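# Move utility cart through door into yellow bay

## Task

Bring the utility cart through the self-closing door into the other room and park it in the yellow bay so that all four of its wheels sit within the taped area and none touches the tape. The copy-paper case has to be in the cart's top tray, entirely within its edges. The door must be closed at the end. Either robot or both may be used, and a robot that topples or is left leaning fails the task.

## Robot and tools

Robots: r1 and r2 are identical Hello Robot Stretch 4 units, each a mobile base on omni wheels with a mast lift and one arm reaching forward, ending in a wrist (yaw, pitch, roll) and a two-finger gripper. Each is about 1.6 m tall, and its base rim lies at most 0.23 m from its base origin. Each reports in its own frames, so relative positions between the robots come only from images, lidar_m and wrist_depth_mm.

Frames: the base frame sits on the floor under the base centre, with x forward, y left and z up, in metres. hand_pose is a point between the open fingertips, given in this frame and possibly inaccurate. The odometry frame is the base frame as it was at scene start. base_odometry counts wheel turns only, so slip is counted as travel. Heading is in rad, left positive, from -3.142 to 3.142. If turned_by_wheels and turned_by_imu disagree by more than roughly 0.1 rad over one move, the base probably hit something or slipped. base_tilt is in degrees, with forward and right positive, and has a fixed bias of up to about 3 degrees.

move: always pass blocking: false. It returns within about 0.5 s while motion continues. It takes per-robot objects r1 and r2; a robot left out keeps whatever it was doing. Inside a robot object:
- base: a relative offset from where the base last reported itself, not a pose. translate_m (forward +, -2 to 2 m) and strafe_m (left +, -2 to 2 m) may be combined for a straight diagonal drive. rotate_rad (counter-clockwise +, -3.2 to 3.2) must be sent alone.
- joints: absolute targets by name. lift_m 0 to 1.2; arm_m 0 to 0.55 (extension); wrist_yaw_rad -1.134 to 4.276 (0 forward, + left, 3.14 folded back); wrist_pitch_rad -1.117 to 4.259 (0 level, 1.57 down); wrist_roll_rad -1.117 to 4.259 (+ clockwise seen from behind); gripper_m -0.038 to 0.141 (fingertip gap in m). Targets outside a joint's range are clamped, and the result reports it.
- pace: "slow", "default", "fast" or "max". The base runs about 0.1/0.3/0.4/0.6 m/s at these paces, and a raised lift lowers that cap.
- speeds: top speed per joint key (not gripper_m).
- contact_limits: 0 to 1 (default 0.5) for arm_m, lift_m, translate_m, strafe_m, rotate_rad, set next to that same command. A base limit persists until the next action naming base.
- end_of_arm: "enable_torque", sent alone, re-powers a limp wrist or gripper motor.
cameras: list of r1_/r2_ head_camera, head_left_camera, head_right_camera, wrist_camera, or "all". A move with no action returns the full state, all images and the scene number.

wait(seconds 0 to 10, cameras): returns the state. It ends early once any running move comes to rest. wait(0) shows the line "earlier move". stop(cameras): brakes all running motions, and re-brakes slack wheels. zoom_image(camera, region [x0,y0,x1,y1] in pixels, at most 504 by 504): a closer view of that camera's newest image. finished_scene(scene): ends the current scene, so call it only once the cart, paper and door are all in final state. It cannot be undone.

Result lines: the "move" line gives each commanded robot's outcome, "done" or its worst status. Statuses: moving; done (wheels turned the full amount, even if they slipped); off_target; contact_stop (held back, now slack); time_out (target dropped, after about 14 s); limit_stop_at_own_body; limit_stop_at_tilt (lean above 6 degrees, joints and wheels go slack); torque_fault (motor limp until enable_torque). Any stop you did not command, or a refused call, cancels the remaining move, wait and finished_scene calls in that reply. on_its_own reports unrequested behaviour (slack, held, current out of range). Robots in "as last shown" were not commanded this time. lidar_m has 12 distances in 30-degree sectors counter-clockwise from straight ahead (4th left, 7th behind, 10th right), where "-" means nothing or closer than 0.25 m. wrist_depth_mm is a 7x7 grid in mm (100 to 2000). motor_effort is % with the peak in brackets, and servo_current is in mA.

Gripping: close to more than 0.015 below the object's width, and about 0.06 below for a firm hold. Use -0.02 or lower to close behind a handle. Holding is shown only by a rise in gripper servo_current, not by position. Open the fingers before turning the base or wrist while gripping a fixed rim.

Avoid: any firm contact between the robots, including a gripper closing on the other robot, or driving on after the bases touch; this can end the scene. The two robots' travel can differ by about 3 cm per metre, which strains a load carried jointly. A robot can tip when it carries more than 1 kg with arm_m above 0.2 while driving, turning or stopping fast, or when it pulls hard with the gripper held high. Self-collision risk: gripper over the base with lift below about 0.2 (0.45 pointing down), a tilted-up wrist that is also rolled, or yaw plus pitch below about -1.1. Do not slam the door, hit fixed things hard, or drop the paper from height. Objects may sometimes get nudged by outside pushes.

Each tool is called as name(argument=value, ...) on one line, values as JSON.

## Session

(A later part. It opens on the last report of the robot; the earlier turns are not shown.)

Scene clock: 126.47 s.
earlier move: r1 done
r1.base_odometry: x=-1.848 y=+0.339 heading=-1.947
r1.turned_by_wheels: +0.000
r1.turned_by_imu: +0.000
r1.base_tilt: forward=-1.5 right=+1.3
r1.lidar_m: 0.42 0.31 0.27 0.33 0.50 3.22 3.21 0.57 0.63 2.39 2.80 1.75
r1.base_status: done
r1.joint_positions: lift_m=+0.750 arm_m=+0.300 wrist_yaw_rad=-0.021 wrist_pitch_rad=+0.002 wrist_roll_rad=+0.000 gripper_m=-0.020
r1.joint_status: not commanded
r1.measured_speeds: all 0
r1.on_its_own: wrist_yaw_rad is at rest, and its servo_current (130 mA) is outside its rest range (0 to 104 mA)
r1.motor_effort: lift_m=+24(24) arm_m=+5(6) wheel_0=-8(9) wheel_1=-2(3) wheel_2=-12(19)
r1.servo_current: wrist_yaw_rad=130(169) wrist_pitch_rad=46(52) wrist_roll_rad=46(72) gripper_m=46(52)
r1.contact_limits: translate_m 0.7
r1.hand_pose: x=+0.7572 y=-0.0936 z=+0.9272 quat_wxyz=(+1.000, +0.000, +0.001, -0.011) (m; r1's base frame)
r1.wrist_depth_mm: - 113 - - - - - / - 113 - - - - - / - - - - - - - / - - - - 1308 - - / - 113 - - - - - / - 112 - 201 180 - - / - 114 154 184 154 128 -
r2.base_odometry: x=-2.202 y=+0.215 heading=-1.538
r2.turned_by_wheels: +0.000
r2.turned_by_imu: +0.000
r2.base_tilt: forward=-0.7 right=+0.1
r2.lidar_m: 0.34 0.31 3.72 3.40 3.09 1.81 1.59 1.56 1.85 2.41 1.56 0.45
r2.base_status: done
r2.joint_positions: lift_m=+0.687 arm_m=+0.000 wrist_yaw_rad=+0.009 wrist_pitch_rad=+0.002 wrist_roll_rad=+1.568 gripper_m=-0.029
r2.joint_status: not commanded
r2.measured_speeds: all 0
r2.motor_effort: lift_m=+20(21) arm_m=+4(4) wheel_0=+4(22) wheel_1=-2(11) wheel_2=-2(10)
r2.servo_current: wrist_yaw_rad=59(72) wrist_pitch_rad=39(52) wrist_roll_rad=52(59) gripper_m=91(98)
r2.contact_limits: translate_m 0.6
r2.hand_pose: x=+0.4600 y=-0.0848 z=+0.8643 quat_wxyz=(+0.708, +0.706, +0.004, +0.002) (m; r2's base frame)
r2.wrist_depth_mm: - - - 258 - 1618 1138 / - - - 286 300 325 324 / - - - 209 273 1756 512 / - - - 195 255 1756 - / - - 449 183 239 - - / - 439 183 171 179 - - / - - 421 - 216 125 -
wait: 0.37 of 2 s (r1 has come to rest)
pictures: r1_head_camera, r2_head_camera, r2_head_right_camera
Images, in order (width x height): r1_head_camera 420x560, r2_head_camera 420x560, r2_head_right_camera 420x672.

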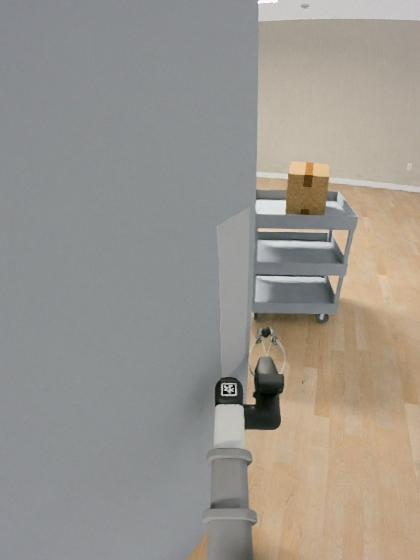

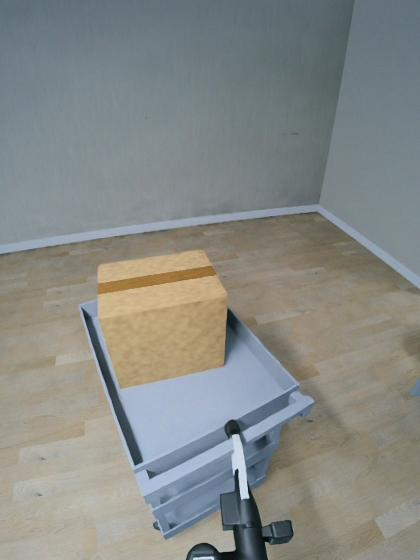

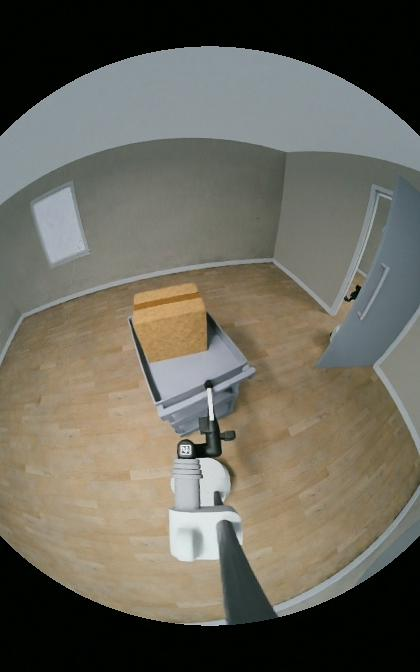

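move(blocking=false, r2={"base":{"rotate_rad":0.45},"pace":"slow"}, r1={"base":{"translate_m":0.4,"strafe_m":0.1},"pace":"slow","contact_limits":{"translate_m":0.7}})

wait(seconds=3)

move(blocking=false, r2={"base":{"translate_m":0.07,"strafe_m":-0.4},"contact_limits":{"translate_m":0.6}})

wait(seconds=3)

wait(seconds=2)

move(blocking=false, r2={"base":{"rotate_rad":0.45},"pace":"slow"}, r1={"base":{"translate_m":0.07,"strafe_m":0.35},"pace":"slow","contact_limits":{"translate_m":0.5}})

wait(seconds=3, cameras=["r2_head_camera","r2_head_left_camera","r2_head_right_camera","r1_head_right_camera"])

Scene clock: 139.60 s.
move: r1 moving; r2 moving
r1.base_odometry: x=-1.849 y=+0.326 heading=-1.949
r1.turned_by_wheels: -0.002
r1.turned_by_imu: -0.002
r1.base_tilt: forward=-1.6 right=+1.3
r1.lidar_m: 0.41 0.29 0.29 0.32 0.49 3.23 3.25 0.58 0.61 2.39 2.83 1.78
r1.base_status: translate_m moving; strafe_m moving
r1.joint_positions: lift_m=+0.750 arm_m=+0.300 wrist_yaw_rad=-0.021 wrist_pitch_rad=+0.002 wrist_roll_rad=+0.000 gripper_m=-0.020
r1.joint_status: not commanded
r1.measured_speeds: translate_m=+0.049 strafe_m=+0.012 rotate_rad=+0.000 lift_m=+0.000 arm_m=+0.000 wrist_yaw_rad=+0.000 wrist_pitch_rad=+0.000 wrist_roll_rad=+0.000
r1.motor_effort: lift_m=+23(24) arm_m=+5(6) wheel_0=-8(10) wheel_1=-1(2) wheel_2=-17(18)
r1.servo_current: wrist_yaw_rad=111(143) wrist_pitch_rad=46(52) wrist_roll_rad=39(65) gripper_m=39(52)
r1.contact_limits: translate_m 0.7
r1.hand_pose: x=+0.7572 y=-0.0936 z=+0.9272 quat_wxyz=(+1.000, +0.000, +0.001, -0.011) (m; r1's base frame)
r1.wrist_depth_mm: - 106 - - - - - / - 106 - - - - - / - - - - - - - / - - 1708 - 1308 - - / - 108 - - - - - / - 108 - 200 180 - - / - 111 156 183 153 127 -
r2.base_odometry: x=-2.202 y=+0.216 heading=-1.413
r2.turned_by_wheels: +0.124
r2.turned_by_imu: +0.120
r2.base_tilt: forward=-0.7 right=+0.1
r2.lidar_m: 0.33 0.33 3.67 3.37 2.58 1.69 1.57 1.60 2.01 2.40 1.52 0.44
r2.base_status: rotate_rad moving
r2.joint_positions: lift_m=+0.687 arm_m=+0.000 wrist_yaw_rad=-0.013 wrist_pitch_rad=+0.002 wrist_roll_rad=+1.568 gripper_m=-0.029
r2.joint_status: not commanded
r2.measured_speeds: translate_m=+0.000 strafe_m=+0.000 rotate_rad=+0.488 lift_m=+0.000 arm_m=+0.000 wrist_yaw_rad=-0.049 wrist_pitch_rad=+0.000 wrist_roll_rad=+0.000
r2.motor_effort: lift_m=+20(21) arm_m=+4(4) wheel_0=-9(14) wheel_1=-8(9) wheel_2=-17(17)
r2.servo_current: wrist_yaw_rad=72(72) wrist_pitch_rad=39(46) wrist_roll_rad=46(59) gripper_m=85(91)
r2.hand_pose: x=+0.4582 y=-0.0910 z=+0.8643 quat_wxyz=(+0.708, +0.706, -0.004, -0.005) (m; r2's base frame)
r2.wrist_depth_mm: - - - 220 290 300 298 / - - - 204 273 1618 1205 / - - - 193 255 1756 535 / - - - 183 243 788 - / - - 442 173 231 809 - / - - 186 165 181 - - / - 424 421 - 211 207 -
pictures: none

Scene clock: 140.73 s.
earlier move: r1 moving; r2 done
r1.base_odometry: x=-1.863 y=+0.225 heading=-1.947
r1.turned_by_wheels: +0.001
r1.turned_by_imu: -0.006
r1.base_tilt: forward=-1.6 right=+1.3
r1.lidar_m: 0.35 0.26 0.25 0.25 0.39 3.33 3.31 0.69 0.84 2.43 2.87 1.74
r1.base_status: translate_m moving; strafe_m moving
r1.joint_positions: lift_m=+0.750 arm_m=+0.300 wrist_yaw_rad=-0.001 wrist_pitch_rad=+0.002 wrist_roll_rad=+0.000 gripper_m=-0.020
r1.joint_status: not commanded
r1.measured_speeds: translate_m=+0.099 strafe_m=+0.025 rotate_rad=+0.004 lift_m=+0.000 arm_m=+0.000 wrist_yaw_rad=+0.000 wrist_pitch_rad=+0.000 wrist_roll_rad=+0.000
r1.motor_effort: lift_m=+24(24) arm_m=+5(6) wheel_0=+0(12) wheel_1=+5(6) wheel_2=-14(21)
r1.servo_current: wrist_yaw_rad=20(143) wrist_pitch_rad=39(52) wrist_roll_rad=52(72) gripper_m=39(52)
r1.contact_limits: translate_m 0.7
r1.hand_pose: x=+0.7590 y=-0.0878 z=+0.9272 quat_wxyz=(+1.000, +0.000, +0.001, -0.001) (m; r1's base frame)
r1.wrist_depth_mm: - - - - - - - / - - - - - - - / - - - - - - - / - - 1537 - - 1255 - / - - - - - - - / - - 1499 191 179 - - / - - 178 183 143 - -
r2.base_odometry: x=-2.202 y=+0.215 heading=-1.089
r2.turned_by_wheels: +0.324
r2.turned_by_imu: +0.312
r2.base_tilt: forward=-0.7 right=+0.1
r2.lidar_m: 0.38 0.47 3.40 3.39 1.94 1.59 1.55 1.72 2.44 1.41 1.40 0.39
r2.base_status: done
r2.joint_positions: lift_m=+0.687 arm_m=+0.000 wrist_yaw_rad=-0.003 wrist_pitch_rad=+0.002 wrist_roll_rad=+1.568 gripper_m=-0.029
r2.joint_status: not commanded
r2.measured_speeds: all 0
r2.motor_effort: lift_m=+20(21) arm_m=+4(4) wheel_0=-10(15) wheel_1=-5(9) wheel_2=-8(21)
r2.servo_current: wrist_yaw_rad=39(104) wrist_pitch_rad=39(46) wrist_roll_rad=39(59) gripper_m=78(91)
r2.hand_pose: x=+0.4590 y=-0.0884 z=+0.8643 quat_wxyz=(+0.708, +0.706, +0.000, -0.002) (m; r2's base frame)
r2.wrist_depth_mm: - - - 139 193 723 - / - - 424 144 201 - - / - 418 413 150 208 - - / - - 442 155 216 - - / - - 484 163 225 - - / - - 184 168 179 1618 - / - - - - 244 1661 492
wait: 1.13 of 3 s (r2 has come to rest)
pictures: none

Scene clock: 141.23 s.
earlier move: r1 moving
move: r2 moving
r1.base_odometry: x=-1.869 y=+0.175 heading=-1.948
r1.turned_by_wheels: +0.000
r1.turned_by_imu: -0.001
r1.base_tilt: forward=-1.6 right=+1.3
r1.lidar_m: 0.36 0.25 0.25 0.25 0.37 3.35 3.38 0.73 0.91 2.47 2.87 1.71
r1.base_status: translate_m moving; strafe_m moving
r1.joint_positions: lift_m=+0.750 arm_m=+0.300 wrist_yaw_rad=-0.001 wrist_pitch_rad=+0.002 wrist_roll_rad=+0.000 gripper_m=-0.020
r1.joint_status: not commanded
r1.measured_speeds: translate_m=+0.096 strafe_m=+0.024 rotate_rad=-0.002 lift_m=+0.000 arm_m=+0.000 wrist_yaw_rad=+0.000 wrist_pitch_rad=+0.000 wrist_roll_rad=+0.000
r1.motor_effort: lift_m=+24(24) arm_m=+5(5) wheel_0=-1(4) wheel_1=+2(7) wheel_2=-12(15)
r1.servo_current: wrist_yaw_rad=46(59) wrist_pitch_rad=39(52) wrist_roll_rad=52(59) gripper_m=46(46)
r1.contact_limits: translate_m 0.7
r1.hand_pose: x=+0.7590 y=-0.0878 z=+0.9272 quat_wxyz=(+1.000, +0.000, +0.001, -0.001) (m; r1's base frame)
r1.wrist_depth_mm: - - - - - - - / - - - - - - - / - - - - - - - / - - 1537 - - 1205 - / - - - - - - - / - - 1464 191 178 - - / - - 177 183 143 - 1863
r2.base_odometry: x=-2.229 y=+0.196 heading=-1.089
r2.turned_by_wheels: +0.000
r2.turned_by_imu: +0.001
r2.base_tilt: forward=-0.7 right=+0.1
r2.lidar_m: 0.40 0.45 3.44 3.42 1.93 1.58 1.59 1.75 2.39 1.37 1.36 0.40
r2.base_status: translate_m moving; strafe_m moving
r2.joint_positions: lift_m=+0.687 arm_m=+0.000 wrist_yaw_rad=+0.004 wrist_pitch_rad=+0.002 wrist_roll_rad=+1.568 gripper_m=-0.029
r2.joint_status: not commanded
r2.measured_speeds: translate_m=+0.020 strafe_m=-0.128 rotate_rad=+0.000 lift_m=+0.000 arm_m=+0.000 wrist_yaw_rad=+0.034 wrist_pitch_rad=+0.000 wrist_roll_rad=+0.000
r2.motor_effort: lift_m=+20(20) arm_m=+4(4) wheel_0=+16(18) wheel_1=-7(10) wheel_2=-7(10)
r2.servo_current: wrist_yaw_rad=39(52) wrist_pitch_rad=46(46) wrist_roll_rad=39(52) gripper_m=85(91)
r2.contact_limits: translate_m 0.6
r2.hand_pose: x=+0.4596 y=-0.0862 z=+0.8643 quat_wxyz=(+0.708, +0.706, +0.002, +0.001) (m; r2's base frame)
r2.wrist_depth_mm: - - - 132 185 - - / - - 415 136 193 - - / - 415 404 143 203 - - / - - 442 150 211 - - / - - 480 156 220 - - / - - 187 163 181 1756 - / - - - - 239 1661 488
pictures: none

Scene clock: 143.50 s.
earlier move: r1 moving; r2 done
r1.base_odometry: x=-1.899 y=-0.045 heading=-1.946
r1.turned_by_wheels: +0.001
r1.turned_by_imu: +0.000
r1.base_tilt: forward=-1.6 right=+1.3
r1.lidar_m: 0.36 0.25 - 0.25 0.25 0.50 3.58 0.94 1.31 2.56 3.01 1.18
r1.base_status: translate_m moving; strafe_m moving
r1.joint_positions: lift_m=+0.750 arm_m=+0.300 wrist_yaw_rad=-0.001 wrist_pitch_rad=+0.002 wrist_roll_rad=+0.000 gripper_m=-0.020
r1.joint_status: not commanded
r1.measured_speeds: translate_m=+0.071 strafe_m=+0.018 rotate_rad=+0.005 lift_m=+0.000 arm_m=+0.000 wrist_yaw_rad=+0.000 wrist_pitch_rad=+0.000 wrist_roll_rad=+0.000
r1.motor_effort: lift_m=+23(24) arm_m=+4(5) wheel_0=+3(7) wheel_1=+10(14) wheel_2=-5(15)
r1.servo_current: wrist_yaw_rad=52(65) wrist_pitch_rad=46(52) wrist_roll_rad=46(72) gripper_m=52(52)
r1.contact_limits: translate_m 0.7
r1.hand_pose: x=+0.7591 y=-0.0878 z=+0.9272 quat_wxyz=(+1.000, +0.000, +0.001, -0.001) (m; r1's base frame)
r1.wrist_depth_mm: - - - - - - - / - - - - - - - / - - - - - - - / - - 854 - - 1060 798 / - - - - 842 917 809 / - - 831 191 - - 1205 / - - 173 183 153 - -
r2.base_odometry: x=-2.524 y=-0.032 heading=-1.089
r2.turned_by_wheels: +0.000
r2.turned_by_imu: +0.002
r2.base_tilt: forward=-0.7 right=+0.0
r2.lidar_m: 0.33 0.32 3.78 3.77 2.08 1.72 1.69 1.95 2.06 0.75 0.74 0.44
r2.base_status: done
r2.joint_positions: lift_m=+0.687 arm_m=+0.000 wrist_yaw_rad=+0.007 wrist_pitch_rad=+0.002 wrist_roll_rad=+1.568 gripper_m=-0.029
r2.joint_status: not commanded
r2.measured_speeds: all 0
r2.motor_effort: lift_m=+20(21) arm_m=+4(4) wheel_0=+3(19) wheel_1=-2(10) wheel_2=-1(10)
r2.servo_current: wrist_yaw_rad=46(65) wrist_pitch_rad=39(46) wrist_roll_rad=46(59) gripper_m=85(91)
r2.contact_limits: translate_m 0.6
r2.hand_pose: x=+0.4599 y=-0.0853 z=+0.8643 quat_wxyz=(+0.708, +0.706, +0.003, +0.002) (m; r2's base frame)
r2.wrist_depth_mm: - - - 252 294 1430 1060 / - - - 271 276 1537 1118 / - - - 200 263 1756 525 / - - - 188 249 778 - / - 445 442 180 236 - - / - 436 184 171 181 - - / - - 427 - 216 125 -
wait: 2.27 of 3 s (r2 has come to rest)
pictures: none

Scene clock: 144.47 s.
earlier move: r1 done
r1.base_odometry: x=-1.902 y=-0.069 heading=-1.946
r1.turned_by_wheels: +0.000
r1.turned_by_imu: +0.000
r1.base_tilt: forward=-1.6 right=+1.3
r1.lidar_m: 0.38 0.25 - 0.25 0.25 0.47 3.59 0.94 1.37 2.59 3.02 1.18
r1.base_status: done
r1.joint_positions: lift_m=+0.750 arm_m=+0.300 wrist_yaw_rad=-0.001 wrist_pitch_rad=+0.002 wrist_roll_rad=+0.000 gripper_m=-0.020
r1.joint_status: not commanded
r1.measured_speeds: all 0
r1.motor_effort: lift_m=+24(24) arm_m=+4(5) wheel_0=+0(7) wheel_1=+9(14) wheel_2=-4(15)
r1.servo_current: wrist_yaw_rad=52(65) wrist_pitch_rad=39(52) wrist_roll_rad=46(72) gripper_m=46(52)
r1.contact_limits: translate_m 0.7
r1.hand_pose: x=+0.7591 y=-0.0878 z=+0.9272 quat_wxyz=(+1.000, +0.000, +0.001, -0.001) (m; r1's base frame)
r1.wrist_depth_mm: - - - - - - - / - - - - - - - / - - - - - - - / - - 820 - - - 778 / - - - - - 842 798 / - - 820 191 - - 627 / - - 172 183 153 - -
r2.base_odometry: x=-2.524 y=-0.032 heading=-1.089
r2.turned_by_wheels: +0.000
r2.turned_by_imu: +0.000
r2.base_tilt: forward=-0.7 right=+0.1
r2.lidar_m: 0.33 0.33 3.76 3.77 2.09 1.72 1.73 1.96 2.03 0.73 0.71 0.43
r2.base_status: done
r2.joint_positions: lift_m=+0.687 arm_m=+0.000 wrist_yaw_rad=+0.007 wrist_pitch_rad=+0.002 wrist_roll_rad=+1.568 gripper_m=-0.029
r2.joint_status: not commanded
r2.measured_speeds: all 0
r2.motor_effort: lift_m=+20(21) arm_m=+4(4) wheel_0=+3(19) wheel_1=-2(10) wheel_2=-1(10)
r2.servo_current: wrist_yaw_rad=72(72) wrist_pitch_rad=39(46) wrist_roll_rad=46(59) gripper_m=85(91)
r2.contact_limits: translate_m 0.6
r2.hand_pose: x=+0.4599 y=-0.0853 z=+0.8643 quat_wxyz=(+0.708, +0.706, +0.003, +0.002) (m; r2's base frame)
r2.wrist_depth_mm: - - - 253 293 1430 1098 / - - - 270 277 1499 1138 / - - - 200 263 1708 521 / - - - 188 248 788 - / - 442 442 180 236 - - / - 439 184 170 181 - - / - - 427 - 216 125 -
wait: 0.97 of 2 s (r1 has come to rest)
pictures: none

Scene clock: 144.97 s.
move: r1 moving; r2 moving
r1.base_odometry: x=-1.891 y=-0.077 heading=-1.947
r1.turned_by_wheels: -0.001
r1.turned_by_imu: -0.001
r1.base_tilt: forward=-1.6 right=+1.3
r1.lidar_m: 0.37 0.25 - 0.25 0.25 0.48 3.59 0.97 1.37 2.61 3.03 1.24
r1.base_status: translate_m moving; strafe_m moving
r1.joint_positions: lift_m=+0.750 arm_m=+0.300 wrist_yaw_rad=-0.001 wrist_pitch_rad=+0.002 wrist_roll_rad=+0.000 gripper_m=-0.020
r1.joint_status: not commanded
r1.measured_speeds: translate_m=+0.010 strafe_m=+0.049 rotate_rad=+0.000 lift_m=+0.000 arm_m=+0.000 wrist_yaw_rad=+0.000 wrist_pitch_rad=+0.000 wrist_roll_rad=+0.000
r1.motor_effort: lift_m=+23(24) arm_m=+4(4) wheel_0=-13(13) wheel_1=+10(13) wheel_2=-4(6)
r1.servo_current: wrist_yaw_rad=46(72) wrist_pitch_rad=26(46) wrist_roll_rad=52(59) gripper_m=39(46)
r1.contact_limits: translate_m 0.5
r1.hand_pose: x=+0.7591 y=-0.0878 z=+0.9272 quat_wxyz=(+1.000, +0.000, +0.001, -0.001) (m; r1's base frame)
r1.wrist_depth_mm: - - - - - - - / - - - - - - - / - - - - - - - / - - 788 - - - 798 / - - - - 842 809 798 / - - 798 191 179 - 1182 / - - 177 183 144 - -
r2.base_odometry: x=-2.525 y=-0.032 heading=-0.965
r2.turned_by_wheels: +0.124
r2.turned_by_imu: +0.120
r2.base_tilt: forward=-0.7 right=+0.1
r2.lidar_m: 0.35 0.37 3.77 3.15 1.92 1.69 1.72 2.06 2.03 0.70 2.47 0.45
r2.base_status: rotate_rad moving
r2.joint_positions: lift_m=+0.687 arm_m=+0.000 wrist_yaw_rad=-0.012 wrist_pitch_rad=+0.002 wrist_roll_rad=+1.568 gripper_m=-0.029
r2.joint_status: not commanded
r2.measured_speeds: translate_m=-0.001 strafe_m=+0.002 rotate_rad=+0.484 lift_m=+0.000 arm_m=+0.000 wrist_yaw_rad=-0.040 wrist_pitch_rad=+0.000 wrist_roll_rad=+0.000
r2.motor_effort: lift_m=+20(20) arm_m=+4(4) wheel_0=-15(15) wheel_1=-7(9) wheel_2=-16(16)
r2.servo_current: wrist_yaw_rad=78(78) wrist_pitch_rad=39(46) wrist_roll_rad=46(52) gripper_m=78(91)
r2.hand_pose: x=+0.4582 y=-0.0908 z=+0.8643 quat_wxyz=(+0.708, +0.706, -0.003, -0.005) (m; r2's base frame)
r2.wrist_depth_mm: - - - 205 271 278 282 / - - - 194 258 1808 1205 / - - - 187 248 1756 544 / - - - 180 238 820 - / - - 442 173 229 809 - / - - 186 166 181 - - / - - 436 - 215 212 -
pictures: none

Scene clock: 146.10 s.
earlier move: r1 moving; r2 done
r1.base_odometry: x=-1.805 y=-0.133 heading=-1.947
r1.turned_by_wheels: +0.000
r1.turned_by_imu: +0.000
r1.base_tilt: forward=-1.6 right=+1.3
r1.lidar_m: 1.23 0.25 0.25 - 0.25 0.34 3.57 1.05 1.36 2.72 3.17 1.37
r1.base_status: translate_m moving; strafe_m moving
r1.joint_positions: lift_m=+0.750 arm_m=+0.300 wrist_yaw_rad=-0.001 wrist_pitch_rad=+0.002 wrist_roll_rad=+0.000 gripper_m=-0.020
r1.joint_status: not commanded
r1.measured_speeds: translate_m=+0.020 strafe_m=+0.098 rotate_rad=-0.004 lift_m=+0.000 arm_m=+0.000 wrist_yaw_rad=+0.000 wrist_pitch_rad=+0.000 wrist_roll_rad=+0.000
r1.motor_effort: lift_m=+24(24) arm_m=+4(4) wheel_0=-15(17) wheel_1=+9(14) wheel_2=-5(6)
r1.servo_current: wrist_yaw_rad=39(72) wrist_pitch_rad=39(52) wrist_roll_rad=59(65) gripper_m=46(52)
r1.contact_limits: translate_m 0.5
r1.hand_pose: x=+0.7591 y=-0.0878 z=+0.9272 quat_wxyz=(+1.000, +0.000, +0.001, -0.001) (m; r1's base frame)
r1.wrist_depth_mm: - - - - - - - / - - - - - - - / - - - - - - - / - - 750 891 - - 960 / - - - - - 931 976 / - - - 191 - - - / - - 177 183 143 - -
r2.base_odometry: x=-2.524 y=-0.032 heading=-0.641
r2.turned_by_wheels: +0.324
r2.turned_by_imu: +0.314
r2.base_tilt: forward=-0.7 right=+0.1
r2.lidar_m: 0.44 0.48 3.76 2.19 1.74 1.72 1.85 2.09 0.68 2.35 3.08 0.39
r2.base_status: done
r2.joint_positions: lift_m=+0.687 arm_m=+0.000 wrist_yaw_rad=-0.006 wrist_pitch_rad=+0.002 wrist_roll_rad=+1.568 gripper_m=-0.029
r2.joint_status: not commanded
r2.measured_speeds: all 0
r2.motor_effort: lift_m=+20(21) arm_m=+4(4) wheel_0=-9(15) wheel_1=-5(9) wheel_2=-5(20)
r2.servo_current: wrist_yaw_rad=59(91) wrist_pitch_rad=46(46) wrist_roll_rad=52(59) gripper_m=85(91)
r2.hand_pose: x=+0.4588 y=-0.0891 z=+0.8643 quat_wxyz=(+0.708, +0.706, -0.001, -0.003) (m; r2's base frame)
r2.wrist_depth_mm: - - - 129 181 - - / - 387 387 133 190 - - / - 418 413 141 202 - - / - - 455 149 214 - - / - - 500 158 224 - - / - - 185 167 181 1618 504 / - - - - 249 1618 1138
wait: 1.13 of 3 s (r2 has come to rest)
pictures: r1_head_right_camera, r2_head_camera, r2_head_left_camera, r2_head_right_camera
Images, in order (width x height): r1_head_right_camera 420x672, r2_head_camera 420x560, r2_head_left_camera 420x672, r2_head_right_camera 420x672.

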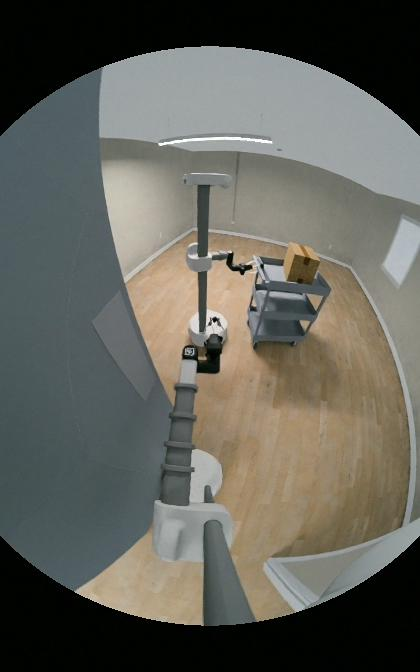

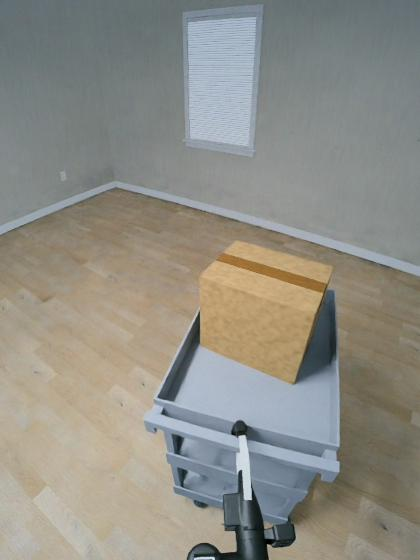

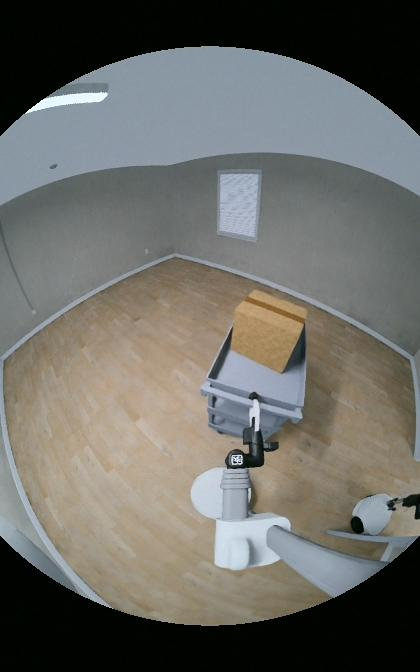

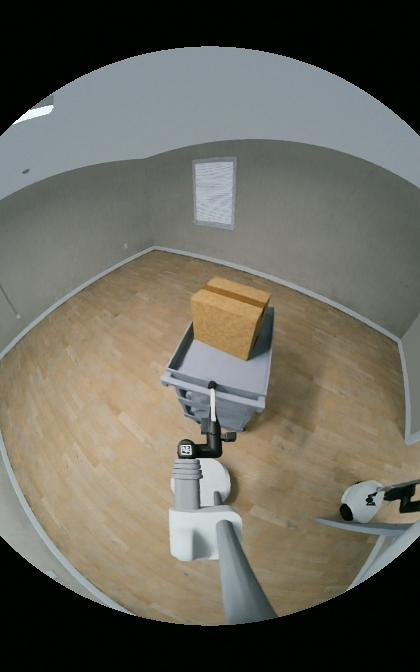

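move(blocking=false, r2={"base":{"translate_m":0.15,"strafe_m":-0.42},"contact_limits":{"translate_m":0.5}}, r1={"joints":{"arm_m":0.0}})

wait(seconds=2.5)

wait(seconds=1)

move(blocking=false, r2={"base":{"rotate_rad":0.42},"pace":"slow"})

wait(seconds=3, cameras=["r2_head_left_camera","r2_head_right_camera","r1_head_right_camera"])

Scene clock: 158.63 s.
earlier move: r1 contact_stop
move: r1 moving; r2 moving
r1.base_odometry: x=-1.767 y=-0.158 heading=-1.928
r1.turned_by_wheels: +0.019
r1.turned_by_imu: +0.017
r1.base_tilt: forward=-1.6 right=+1.3
r1.lidar_m: 1.19 0.25 0.25 - 0.25 0.30 3.58 1.07 1.41 2.73 3.24 1.35
r1.base_status: translate_m contact_stop (by the wheels' count: +0.033 of +0.070); strafe_m contact_stop (by the wheels' count: +0.158 of +0.350)
r1.joint_positions: lift_m=+0.750 arm_m=+0.249 wrist_yaw_rad=-0.001 wrist_pitch_rad=+0.002 wrist_roll_rad=+0.000 gripper_m=-0.020
r1.joint_status: arm_m moving
r1.measured_speeds: translate_m=+0.000 strafe_m=+0.000 rotate_rad=+0.000 lift_m=+0.000 arm_m=-0.195 wrist_yaw_rad=+0.000 wrist_pitch_rad=+0.000 wrist_roll_rad=+0.000
r1.on_its_own: the wheels are slack since a contact_stop
r1.motor_effort: lift_m=+22(22) arm_m=-6(7) wheel_0=+0(1) wheel_1=+0(0) wheel_2=+0(0)
r1.servo_current: wrist_yaw_rad=39(59) wrist_pitch_rad=46(52) wrist_roll_rad=52(59) gripper_m=46(52)
r1.contact_limits: translate_m 0.5
r1.hand_pose: x=+0.7084 y=-0.0877 z=+0.9273 quat_wxyz=(+1.000, +0.000, +0.001, -0.001) (m; r1's base frame)
r1.wrist_depth_mm: - - - - - - - / - - - - - - - / - - - 831 - - - / - - - 750 - - 1138 / - - - - - 960 960 / - - - 191 - - - / - - 177 183 144 946 -
r2.base_odometry: x=-2.534 y=-0.062 heading=-0.641
r2.turned_by_wheels: +0.000
r2.turned_by_imu: +0.001
r2.base_tilt: forward=-0.7 right=+0.1
r2.lidar_m: 0.44 0.48 3.78 2.26 1.76 1.73 1.91 2.07 0.70 2.33 3.06 0.39
r2.base_status: translate_m moving; strafe_m moving
r2.joint_positions: lift_m=+0.687 arm_m=+0.000 wrist_yaw_rad=+0.003 wrist_pitch_rad=+0.002 wrist_roll_rad=+1.568 gripper_m=-0.029
r2.joint_status: not commanded
r2.measured_speeds: translate_m=+0.040 strafe_m=-0.117 rotate_rad=+0.001 lift_m=+0.000 arm_m=+0.000 wrist_yaw_rad=+0.036 wrist_pitch_rad=+0.000 wrist_roll_rad=+0.000
r2.motor_effort: lift_m=+20(20) arm_m=+4(4) wheel_0=+12(18) wheel_1=-6(9) wheel_2=-12(12)
r2.servo_current: wrist_yaw_rad=46(59) wrist_pitch_rad=39(46) wrist_roll_rad=46(52) gripper_m=85(91)
r2.contact_limits: translate_m 0.5
r2.hand_pose: x=+0.4595 y=-0.0866 z=+0.8643 quat_wxyz=(+0.708, +0.706, +0.002, +0.000) (m; r2's base frame)
r2.wrist_depth_mm: - - - 120 174 - - / - 377 379 127 182 - - / - 415 407 134 193 - - / - - 449 142 204 - - / - - 500 151 217 - - / - - 187 158 182 1708 521 / - - - - 246 1661 1229
pictures: none

not run: a stop that you did not command came earlier in this reply.

not run: a stop that you did not command came earlier in this reply.

not run: a stop that you did not command came earlier in this reply.

not run: a stop that you did not command came earlier in this reply.

move(blocking=false, r2={"base":{"rotate_rad":0.42},"pace":"slow"})

wait(seconds=3, cameras=["r2_head_left_camera","r2_head_right_camera","r1_head_right_camera"])

Scene clock: 162.60 s.
earlier move: r1 done; r2 done
move: r2 moving
r1.base_odometry: x=-1.767 y=-0.158 heading=-1.928
r1.turned_by_wheels: +0.000
r1.turned_by_imu: +0.000
r1.base_tilt: forward=-1.6 right=+1.3
r1.lidar_m: 0.98 0.25 0.25 - 0.25 0.32 3.58 1.08 1.37 2.73 1.63 0.91
r1.base_status: not commanded
r1.joint_positions: lift_m=+0.750 arm_m=+0.000 wrist_yaw_rad=-0.001 wrist_pitch_rad=+0.002 wrist_roll_rad=+0.000 gripper_m=-0.020
r1.joint_status: all done
r1.measured_speeds: all 0
r1.on_its_own: the wheels are slack since a contact_stop
r1.motor_effort: lift_m=+22(22) arm_m=-4(4) wheel_0=+0(1) wheel_1=+0(0) wheel_2=+0(0)
r1.servo_current: wrist_yaw_rad=46(59) wrist_pitch_rad=46(52) wrist_roll_rad=52(78) gripper_m=46(52)
r1.contact_limits: translate_m 0.5
r1.hand_pose: x=+0.4593 y=-0.0877 z=+0.9273 quat_wxyz=(+1.000, +0.000, +0.001, -0.001) (m; r1's base frame)
r1.wrist_depth_mm: - - - - - - - / - - - - - - - / - - - - - - - / - - - - 676 931 1229 / - - - - - 946 1138 / - - - 191 707 - - / - - 177 183 153 - -
r2.base_odometry: x=-2.655 y=-0.458 heading=-0.517
r2.turned_by_wheels: +0.124
r2.turned_by_imu: +0.123
r2.base_tilt: forward=-0.7 right=+0.1
r2.lidar_m: 0.37 0.34 4.01 2.47 2.10 2.10 2.11 0.70 0.93 2.07 2.66 0.44
r2.base_status: rotate_rad moving
r2.joint_positions: lift_m=+0.687 arm_m=+0.000 wrist_yaw_rad=-0.011 wrist_pitch_rad=+0.002 wrist_roll_rad=+1.568 gripper_m=-0.029
r2.joint_status: not commanded
r2.measured_speeds: translate_m=+0.001 strafe_m=+0.000 rotate_rad=+0.489 lift_m=+0.000 arm_m=+0.000 wrist_yaw_rad=-0.028 wrist_pitch_rad=+0.000 wrist_roll_rad=+0.000
r2.motor_effort: lift_m=+20(20) arm_m=+4(4) wheel_0=-9(15) wheel_1=-7(9) wheel_2=-17(17)
r2.servo_current: wrist_yaw_rad=72(72) wrist_pitch_rad=39(46) wrist_roll_rad=52(52) gripper_m=85(91)
r2.hand_pose: x=+0.4583 y=-0.0906 z=+0.8643 quat_wxyz=(+0.708, +0.706, -0.003, -0.005) (m; r2's base frame)
r2.wrist_depth_mm: - - - 186 250 282 1078 / - - - 183 244 1618 1205 / - - - 178 237 798 - / - - 439 175 233 831 - / - - 439 170 228 - - / - - 186 166 180 - - / - 455 452 - 218 - -
pictures: none

Scene clock: 163.70 s.
earlier move: r2 done
r1.base_odometry: x=-1.767 y=-0.158 heading=-1.928
r1.turned_by_wheels: +0.000
r1.turned_by_imu: +0.000
r1.base_tilt: forward=-1.6 right=+1.2
r1.lidar_m: 0.97 0.25 0.25 - 0.25 0.32 3.60 1.07 1.39 2.75 1.86 0.91
r1.base_status: not commanded
r1.joint_positions: lift_m=+0.750 arm_m=+0.000 wrist_yaw_rad=-0.001 wrist_pitch_rad=+0.002 wrist_roll_rad=+0.000 gripper_m=-0.020
r1.joint_status: all done
r1.measured_speeds: all 0
r1.on_its_own: the wheels are slack since a contact_stop
r1.motor_effort: lift_m=+22(22) arm_m=-4(4) wheel_0=+0(1) wheel_1=+0(0) wheel_2=+0(0)
r1.servo_current: wrist_yaw_rad=52(65) wrist_pitch_rad=46(52) wrist_roll_rad=39(78) gripper_m=46(52)
r1.contact_limits: translate_m 0.5
r1.hand_pose: x=+0.4593 y=-0.0877 z=+0.9273 quat_wxyz=(+1.000, +0.000, +0.001, -0.001) (m; r1's base frame)
r1.wrist_depth_mm: - - - - - - - / - - - - - - - / - - - - - - - / - - - - 699 699 1281 / - - - - - 904 - / - - - 191 - 1160 - / - - 177 183 143 1229 -
r2.base_odometry: x=-2.655 y=-0.458 heading=-0.222
r2.turned_by_wheels: +0.295
r2.turned_by_imu: +0.285
r2.base_tilt: forward=-0.6 right=+0.1
r2.lidar_m: 0.43 4.01 2.95 2.16 2.07 2.19 0.86 0.68 1.97 2.60 2.66 0.40
r2.base_status: done
r2.joint_positions: lift_m=+0.687 arm_m=+0.000 wrist_yaw_rad=-0.005 wrist_pitch_rad=+0.002 wrist_roll_rad=+1.568 gripper_m=-0.029
r2.joint_status: not commanded
r2.measured_speeds: all 0
r2.motor_effort: lift_m=+20(20) arm_m=+4(4) wheel_0=-10(15) wheel_1=-6(9) wheel_2=-4(20)
r2.servo_current: wrist_yaw_rad=52(91) wrist_pitch_rad=39(52) wrist_roll_rad=52(59) gripper_m=91(91)
r2.hand_pose: x=+0.4588 y=-0.0890 z=+0.8643 quat_wxyz=(+0.708, +0.706, -0.001, -0.003) (m; r2's base frame)
r2.wrist_depth_mm: - - 530 125 179 - - / - 379 382 131 189 - - / - 418 413 139 196 - - / - - 452 148 213 - - / - - 512 157 224 - - / - - 184 167 180 1661 504 / - - - - 253 1537 1205
wait: 1.10 of 3 s (r2 has come to rest)
pictures: r1_head_right_camera, r2_head_left_camera, r2_head_right_camera
Images, in order (width x height): r1_head_right_camera 420x672, r2_head_left_camera 420x672, r2_head_right_camera 420x672.

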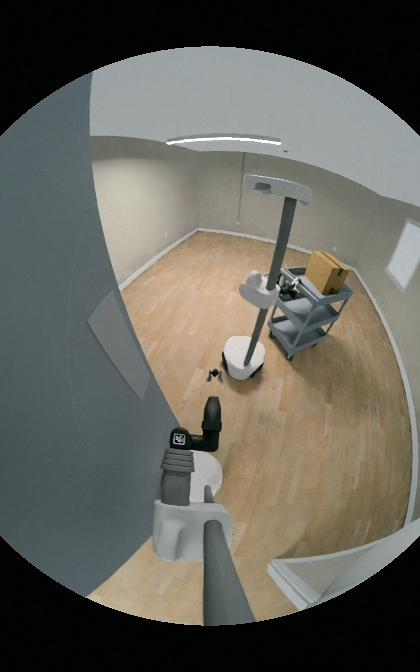

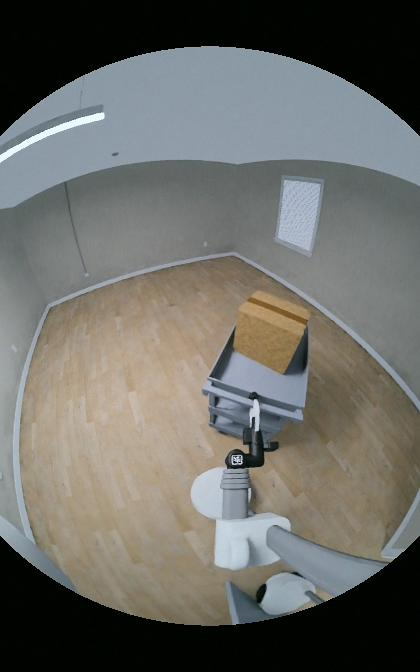

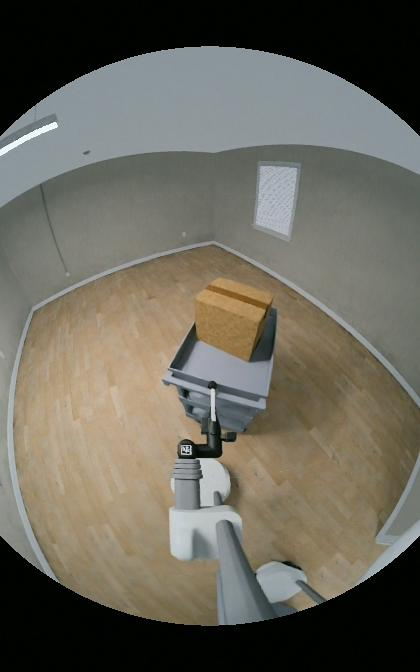

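move(blocking=false, r2={"base":{"translate_m":0.03,"strafe_m":-0.51},"contact_limits":{"translate_m":0.5}})

wait(seconds=4)

move(blocking=false, r2={"base":{"rotate_rad":0.42},"pace":"slow"})

wait(seconds=3, cameras=["r2_head_left_camera","r2_head_right_camera","r1_head_right_camera"])

Scene clock: 174.97 s.
move: r2 moving
r1: as last shown
r1.base_tilt: forward=-1.5 right=+1.2
r1.lidar_m: 0.98 0.25 0.25 - 0.25 0.34 3.56 1.07 1.40 2.74 1.82 0.92
r1.on_its_own: the wheels are slack since a contact_stop
r1.servo_current: wrist_yaw_rad=52(65) wrist_pitch_rad=39(46) wrist_roll_rad=33(72) gripper_m=39(46)
r1.contact_limits: translate_m 0.5
r1.wrist_depth_mm: - - - - - - - / - - - - - - - / - - - - - - - / - - - - 699 640 1229 / - - - - - 891 - / - - - 191 - 707 - / - - 178 183 143 1182 1078
r2.base_odometry: x=-2.661 y=-0.492 heading=-0.222
r2.turned_by_wheels: +0.000
r2.turned_by_imu: +0.001
r2.base_tilt: forward=-0.7 right=+0.0
r2.lidar_m: 0.40 0.51 2.97 2.20 2.12 2.22 0.87 0.69 1.92 2.59 2.61 0.37
r2.base_status: translate_m moving; strafe_m moving
r2.joint_positions: lift_m=+0.687 arm_m=+0.000 wrist_yaw_rad=+0.005 wrist_pitch_rad=+0.002 wrist_roll_rad=+1.568 gripper_m=-0.029
r2.joint_status: not commanded
r2.measured_speeds: translate_m=+0.007 strafe_m=-0.137 rotate_rad=+0.000 lift_m=+0.000 arm_m=+0.000 wrist_yaw_rad=+0.028 wrist_pitch_rad=+0.000 wrist_roll_rad=+0.000
r2.motor_effort: lift_m=+20(21) arm_m=+4(4) wheel_0=+15(18) wheel_1=-9(13) wheel_2=-4(7)
r2.servo_current: wrist_yaw_rad=52(59) wrist_pitch_rad=39(46) wrist_roll_rad=39(52) gripper_m=85(91)
r2.contact_limits: translate_m 0.5
r2.hand_pose: x=+0.4597 y=-0.0861 z=+0.8643 quat_wxyz=(+0.708, +0.706, +0.002, +0.001) (m; r2's base frame)
r2.wrist_depth_mm: - - 492 118 171 - - / - 373 373 124 181 - - / - 415 410 131 191 - - / - - 452 141 203 - - / - - 508 150 217 - - / - - 186 159 181 1661 508 / - - - - 249 1661 1229
pictures: none

Scene clock: 177.53 s.
earlier move: r2 done
r1.base_odometry: x=-1.767 y=-0.158 heading=-1.928
r1.turned_by_wheels: +0.000
r1.turned_by_imu: +0.000
r1.base_tilt: forward=-1.5 right=+1.2
r1.lidar_m: 3.88 0.25 0.25 - 0.25 0.34 3.59 1.08 1.39 2.74 0.87 0.85
r1.base_status: not commanded
r1.joint_positions: lift_m=+0.750 arm_m=+0.000 wrist_yaw_rad=-0.001 wrist_pitch_rad=+0.002 wrist_roll_rad=+0.000 gripper_m=-0.020
r1.joint_status: not commanded
r1.measured_speeds: all 0
r1.on_its_own: the wheels are slack since a contact_stop
r1.motor_effort: lift_m=+22(22) arm_m=-4(5) wheel_0=+0(1) wheel_1=+0(0) wheel_2=+0(0)
r1.servo_current: wrist_yaw_rad=39(72) wrist_pitch_rad=46(52) wrist_roll_rad=46(72) gripper_m=39(52)
r1.contact_limits: translate_m 0.5
r1.hand_pose: x=+0.4593 y=-0.0877 z=+0.9273 quat_wxyz=(+1.000, +0.000, +0.001, -0.001) (m; r1's base frame)
r1.wrist_depth_mm: - - - - - - - / - - - - - - - / - - - - - - - / - - - - - - - / - - - - - - - / - - - 191 - - - / - - 178 183 143 - -
r2.base_odometry: x=-2.738 y=-0.962 heading=-0.222
r2.turned_by_wheels: +0.000
r2.turned_by_imu: +0.003
r2.base_tilt: forward=-0.7 right=+0.1
r2.lidar_m: 0.34 0.30 3.56 2.63 2.54 0.72 0.73 1.63 1.66 2.29 2.20 0.47
r2.base_status: done
r2.joint_positions: lift_m=+0.687 arm_m=+0.000 wrist_yaw_rad=+0.008 wrist_pitch_rad=+0.002 wrist_roll_rad=+1.568 gripper_m=-0.029
r2.joint_status: not commanded
r2.measured_speeds: all 0
r2.motor_effort: lift_m=+20(21) arm_m=+4(4) wheel_0=+4(22) wheel_1=-2(13) wheel_2=-2(7)
r2.servo_current: wrist_yaw_rad=46(72) wrist_pitch_rad=33(46) wrist_roll_rad=46(59) gripper_m=91(98)
r2.contact_limits: translate_m 0.5
r2.hand_pose: x=+0.4599 y=-0.0852 z=+0.8643 quat_wxyz=(+0.708, +0.706, +0.004, +0.002) (m; r2's base frame)
r2.wrist_depth_mm: - - - 264 306 1537 1118 / - - - 279 291 1499 1138 / - - - 206 270 1708 512 / - - - 193 251 1618 - / - 449 445 182 239 - - / - 433 184 170 179 - - / - - 424 - 214 125 -
wait: 2.57 of 4 s (r2 has come to rest)
pictures: none

Scene clock: 178.03 s.
move: r2 moving
r1: as last shown
r1.base_tilt: forward=-1.6 right=+1.3
r1.lidar_m: 3.87 0.25 0.25 - 0.25 0.32 3.58 1.07 1.40 2.72 0.85 0.87
r1.on_its_own: the wheels are slack since a contact_stop
r1.servo_current: wrist_yaw_rad=26(52) wrist_pitch_rad=46(46) wrist_roll_rad=52(59) gripper_m=39(46)
r1.contact_limits: translate_m 0.5
r1.wrist_depth_mm: - - - - - - - / - - - - - - - / - - - - - - - / - - - - - - - / - - - - - - - / - - - 191 - - - / - - 177 183 143 - -
r2.base_odometry: x=-2.738 y=-0.962 heading=-0.098
r2.turned_by_wheels: +0.124
r2.turned_by_imu: +0.120
r2.base_tilt: forward=-0.7 right=+0.1
r2.lidar_m: 0.34 0.34 3.21 2.57 2.52 0.69 0.82 1.62 1.71 2.22 2.19 0.41
r2.base_status: rotate_rad moving
r2.joint_positions: lift_m=+0.687 arm_m=+0.000 wrist_yaw_rad=-0.012 wrist_pitch_rad=+0.002 wrist_roll_rad=+1.568 gripper_m=-0.029
r2.joint_status: not commanded
r2.measured_speeds: translate_m=+0.000 strafe_m=+0.001 rotate_rad=+0.490 lift_m=+0.000 arm_m=+0.000 wrist_yaw_rad=-0.026 wrist_pitch_rad=+0.000 wrist_roll_rad=+0.000
r2.motor_effort: lift_m=+20(21) arm_m=+4(4) wheel_0=-9(13) wheel_1=-8(9) wheel_2=-18(18)
r2.servo_current: wrist_yaw_rad=85(85) wrist_pitch_rad=39(46) wrist_roll_rad=46(52) gripper_m=85(91)
r2.hand_pose: x=+0.4582 y=-0.0909 z=+0.8643 quat_wxyz=(+0.708, +0.706, -0.003, -0.005) (m; r2's base frame)
r2.wrist_depth_mm: - - - 214 281 290 290 / - - - 202 265 1808 1229 / - - - 190 253 1808 559 / - - - 182 240 788 - / - - 442 173 230 809 - / - - 187 165 180 - - / - - 430 - 212 209 -
pictures: none

Scene clock: 179.13 s.
earlier move: r2 done
r1.base_odometry: x=-1.767 y=-0.158 heading=-1.928
r1.turned_by_wheels: +0.000
r1.turned_by_imu: +0.000
r1.base_tilt: forward=-1.6 right=+1.3
r1.lidar_m: 3.91 0.25 0.25 - 0.25 0.31 3.60 1.07 1.39 2.75 0.86 0.85
r1.base_status: not commanded
r1.joint_positions: lift_m=+0.750 arm_m=+0.000 wrist_yaw_rad=-0.001 wrist_pitch_rad=+0.002 wrist_roll_rad=+0.000 gripper_m=-0.020
r1.joint_status: not commanded
r1.measured_speeds: all 0
r1.on_its_own: the wheels are slack since a contact_stop
r1.motor_effort: lift_m=+22(22) arm_m=-4(5) wheel_0=+0(1) wheel_1=+0(1) wheel_2=+0(0)
r1.servo_current: wrist_yaw_rad=59(65) wrist_pitch_rad=39(52) wrist_roll_rad=39(59) gripper_m=46(46)
r1.contact_limits: translate_m 0.5
r1.hand_pose: x=+0.4593 y=-0.0877 z=+0.9273 quat_wxyz=(+1.000, +0.000, +0.001, -0.001) (m; r1's base frame)
r1.wrist_depth_mm: - - - - - - - / - - - - - - - / - - - - - - - / - - - - - - - / - - - - - - - / - - - 191 - - - / - - 178 183 143 - -
r2.base_odometry: x=-2.738 y=-0.962 heading=+0.196
r2.turned_by_wheels: +0.294
r2.turned_by_imu: +0.285
r2.base_tilt: forward=-0.7 right=+0.1
r2.lidar_m: 0.38 0.48 2.72 2.54 0.77 0.70 0.92 1.60 2.08 2.21 2.23 0.41
r2.base_status: done
r2.joint_positions: lift_m=+0.687 arm_m=+0.000 wrist_yaw_rad=-0.007 wrist_pitch_rad=+0.002 wrist_roll_rad=+1.568 gripper_m=-0.029
r2.joint_status: not commanded
r2.measured_speeds: all 0
r2.motor_effort: lift_m=+20(21) arm_m=+4(4) wheel_0=-8(13) wheel_1=-4(9) wheel_2=-9(20)
r2.servo_current: wrist_yaw_rad=52(85) wrist_pitch_rad=46(46) wrist_roll_rad=46(52) gripper_m=78(91)
r2.hand_pose: x=+0.4587 y=-0.0894 z=+0.8643 quat_wxyz=(+0.708, +0.706, -0.002, -0.003) (m; r2's base frame)
r2.wrist_depth_mm: - - - 138 192 676 - / - - 427 143 199 - - / - 418 413 148 206 - - / - - 442 433 215 - - / - - 480 161 223 - - / - - 187 168 179 1661 - / - - - - 242 1661 500
wait: 1.10 of 3 s (r2 has come to rest)
pictures: r1_head_right_camera, r2_head_left_camera, r2_head_right_camera
Images, in order (width x height): r1_head_right_camera 420x672, r2_head_left_camera 420x672, r2_head_right_camera 420x672.

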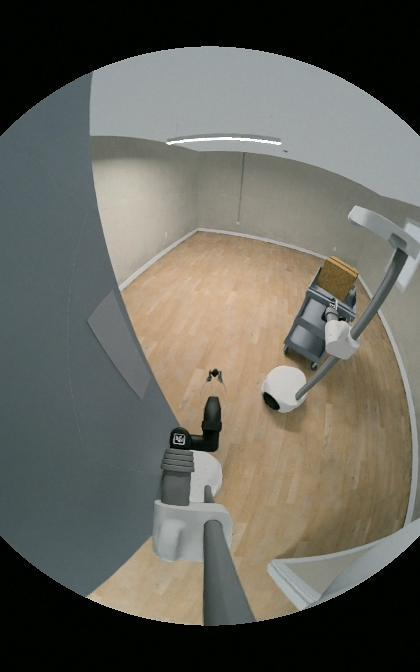

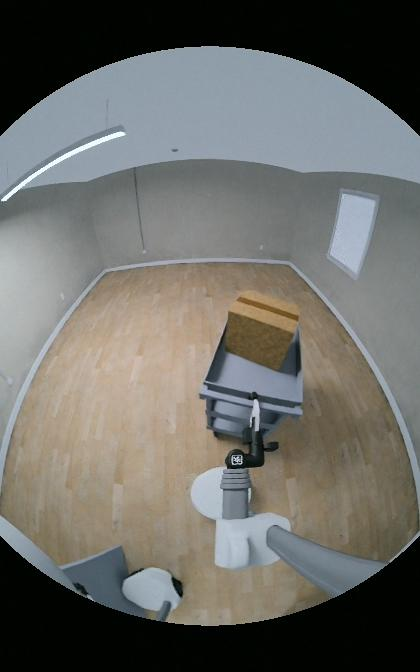

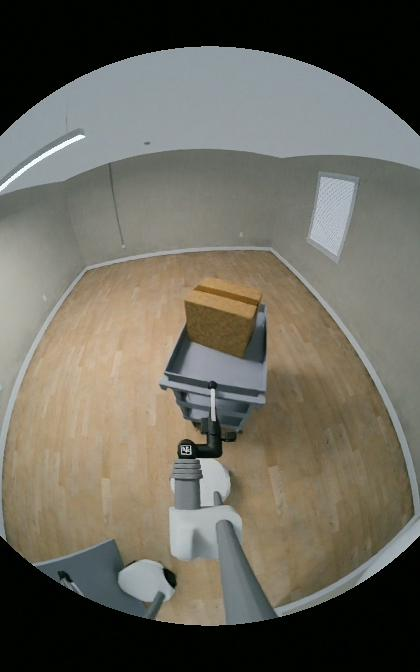

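move(r2={"base":{"translate_m":-0.6},"pace":"slow","contact_limits":{"translate_m":0.4}}, blocking=false)

wait(seconds=8, cameras=["r2_head_camera","r2_head_left_camera","r2_head_right_camera"])

Scene clock: 196.77 s.
move: r2 moving
r1: as last shown
r1.lidar_m: 3.89 0.26 0.25 - 0.25 0.34 3.59 1.07 1.37 2.74 0.84 0.83
r1.on_its_own: the wheels are slack since a contact_stop
r1.motor_effort: lift_m=+22(22) arm_m=-4(4) wheel_0=+0(1) wheel_1=+0(0) wheel_2=+0(0)
r1.servo_current: wrist_yaw_rad=52(59) wrist_pitch_rad=46(46) wrist_roll_rad=46(59) gripper_m=39(46)
r1.contact_limits: translate_m 0.5
r1.wrist_depth_mm: - - - - - - - / - - - - - - - / - - - - - - - / - - - - - - - / - - - - - - - / - - - 191 - - - / - - 177 183 143 - -
r2.base_odometry: x=-2.750 y=-0.965 heading=+0.196
r2.turned_by_wheels: -0.001
r2.turned_by_imu: +0.000
r2.base_tilt: forward=-0.7 right=+0.1
r2.lidar_m: 0.41 0.48 2.75 2.54 0.77 0.72 0.94 1.62 2.05 2.21 2.27 0.39
r2.base_status: translate_m moving
r2.joint_positions: lift_m=+0.687 arm_m=+0.000 wrist_yaw_rad=-0.007 wrist_pitch_rad=+0.002 wrist_roll_rad=+1.568 gripper_m=-0.029
r2.joint_status: not commanded
r2.measured_speeds: translate_m=-0.048 strafe_m=+0.000 rotate_rad=+0.001 lift_m=+0.000 arm_m=+0.000 wrist_yaw_rad=+0.000 wrist_pitch_rad=+0.000 wrist_roll_rad=+0.000
r2.motor_effort: lift_m=+20(20) arm_m=+0(4) wheel_0=-14(15) wheel_1=-6(9) wheel_2=+11(11)
r2.servo_current: wrist_yaw_rad=46(65) wrist_pitch_rad=39(46) wrist_roll_rad=46(52) gripper_m=85(91)
r2.contact_limits: translate_m 0.4
r2.hand_pose: x=+0.4587 y=-0.0894 z=+0.8643 quat_wxyz=(+0.708, +0.706, -0.002, -0.003) (m; r2's base frame)
r2.wrist_depth_mm: - - - 139 193 668 - / - - 430 144 202 - - / - 421 413 149 208 - - / - - 445 156 216 - - / - - 477 163 225 - - / - - 188 169 179 1756 - / - - - - 244 1661 477
pictures: none

Scene clock: 203.57 s.
earlier move: r2 done
r1.base_odometry: x=-1.767 y=-0.158 heading=-1.928
r1.turned_by_wheels: +0.000
r1.turned_by_imu: +0.000
r1.base_tilt: forward=-1.6 right=+1.3
r1.lidar_m: 3.89 0.25 0.25 - 0.25 0.33 3.55 1.06 1.41 0.37 0.36 0.85
r1.base_status: not commanded
r1.joint_positions: lift_m=+0.750 arm_m=+0.000 wrist_yaw_rad=-0.001 wrist_pitch_rad=+0.002 wrist_roll_rad=+0.000 gripper_m=-0.020
r1.joint_status: not commanded
r1.measured_speeds: all 0
r1.on_its_own: the wheels are slack since a contact_stop
r1.motor_effort: lift_m=+22(22) arm_m=-4(5) wheel_0=+0(1) wheel_1=+0(0) wheel_2=+0(0)
r1.servo_current: wrist_yaw_rad=59(65) wrist_pitch_rad=39(52) wrist_roll_rad=52(65) gripper_m=46(52)
r1.contact_limits: translate_m 0.5
r1.hand_pose: x=+0.4593 y=-0.0877 z=+0.9273 quat_wxyz=(+1.000, +0.000, +0.001, -0.001) (m; r1's base frame)
r1.wrist_depth_mm: - - - - - - - / - - - - - - - / - - - - - - - / - - - - - - - / - - - - - - - / - - - 191 - - - / - - 177 183 143 - -
r2.base_odometry: x=-3.326 y=-1.079 heading=+0.197
r2.turned_by_wheels: +0.001
r2.turned_by_imu: +0.004
r2.base_tilt: forward=-0.7 right=+0.0
r2.lidar_m: 0.40 0.44 2.66 0.40 0.36 0.39 3.96 1.05 1.30 2.26 2.31 0.41
r2.base_status: done
r2.joint_positions: lift_m=+0.687 arm_m=+0.000 wrist_yaw_rad=+0.005 wrist_pitch_rad=+0.002 wrist_roll_rad=+1.568 gripper_m=-0.029
r2.joint_status: not commanded
r2.measured_speeds: all 0
r2.motor_effort: lift_m=+20(21) arm_m=-4(4) wheel_0=+1(15) wheel_1=-4(10) wheel_2=+9(15)
r2.servo_current: wrist_yaw_rad=59(65) wrist_pitch_rad=46(46) wrist_roll_rad=39(59) gripper_m=85(91)
r2.contact_limits: translate_m 0.4
r2.hand_pose: x=+0.4598 y=-0.0859 z=+0.8643 quat_wxyz=(+0.708, +0.706, +0.003, +0.001) (m; r2's base frame)
r2.wrist_depth_mm: - - - 144 198 1397 - / - - 569 148 205 - - / - 421 415 152 211 - - / - 455 439 158 217 798 - / - - 473 164 225 - - / - - 187 168 181 - - / - - - - 240 1661 496
wait: 6.80 of 8 s (r2 has come to rest)
pictures: r2_head_camera, r2_head_left_camera, r2_head_right_camera
Images, in order (width x height): r2_head_camera 420x560, r2_head_left_camera 420x672, r2_head_right_camera 420x672.

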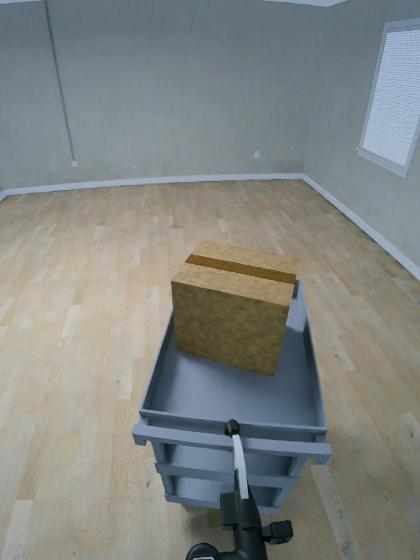

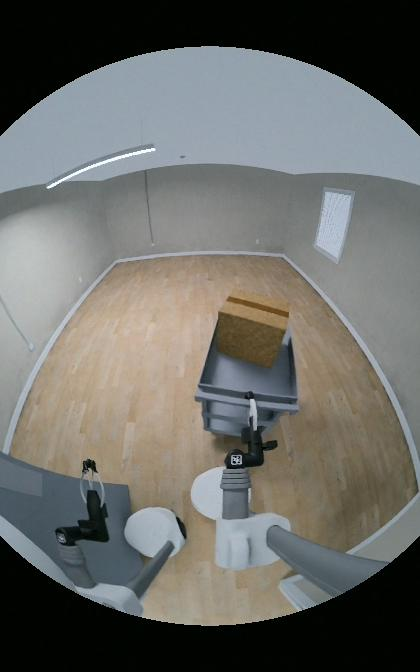

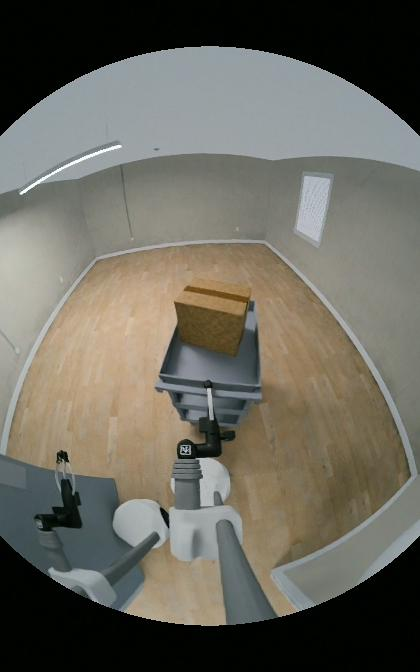

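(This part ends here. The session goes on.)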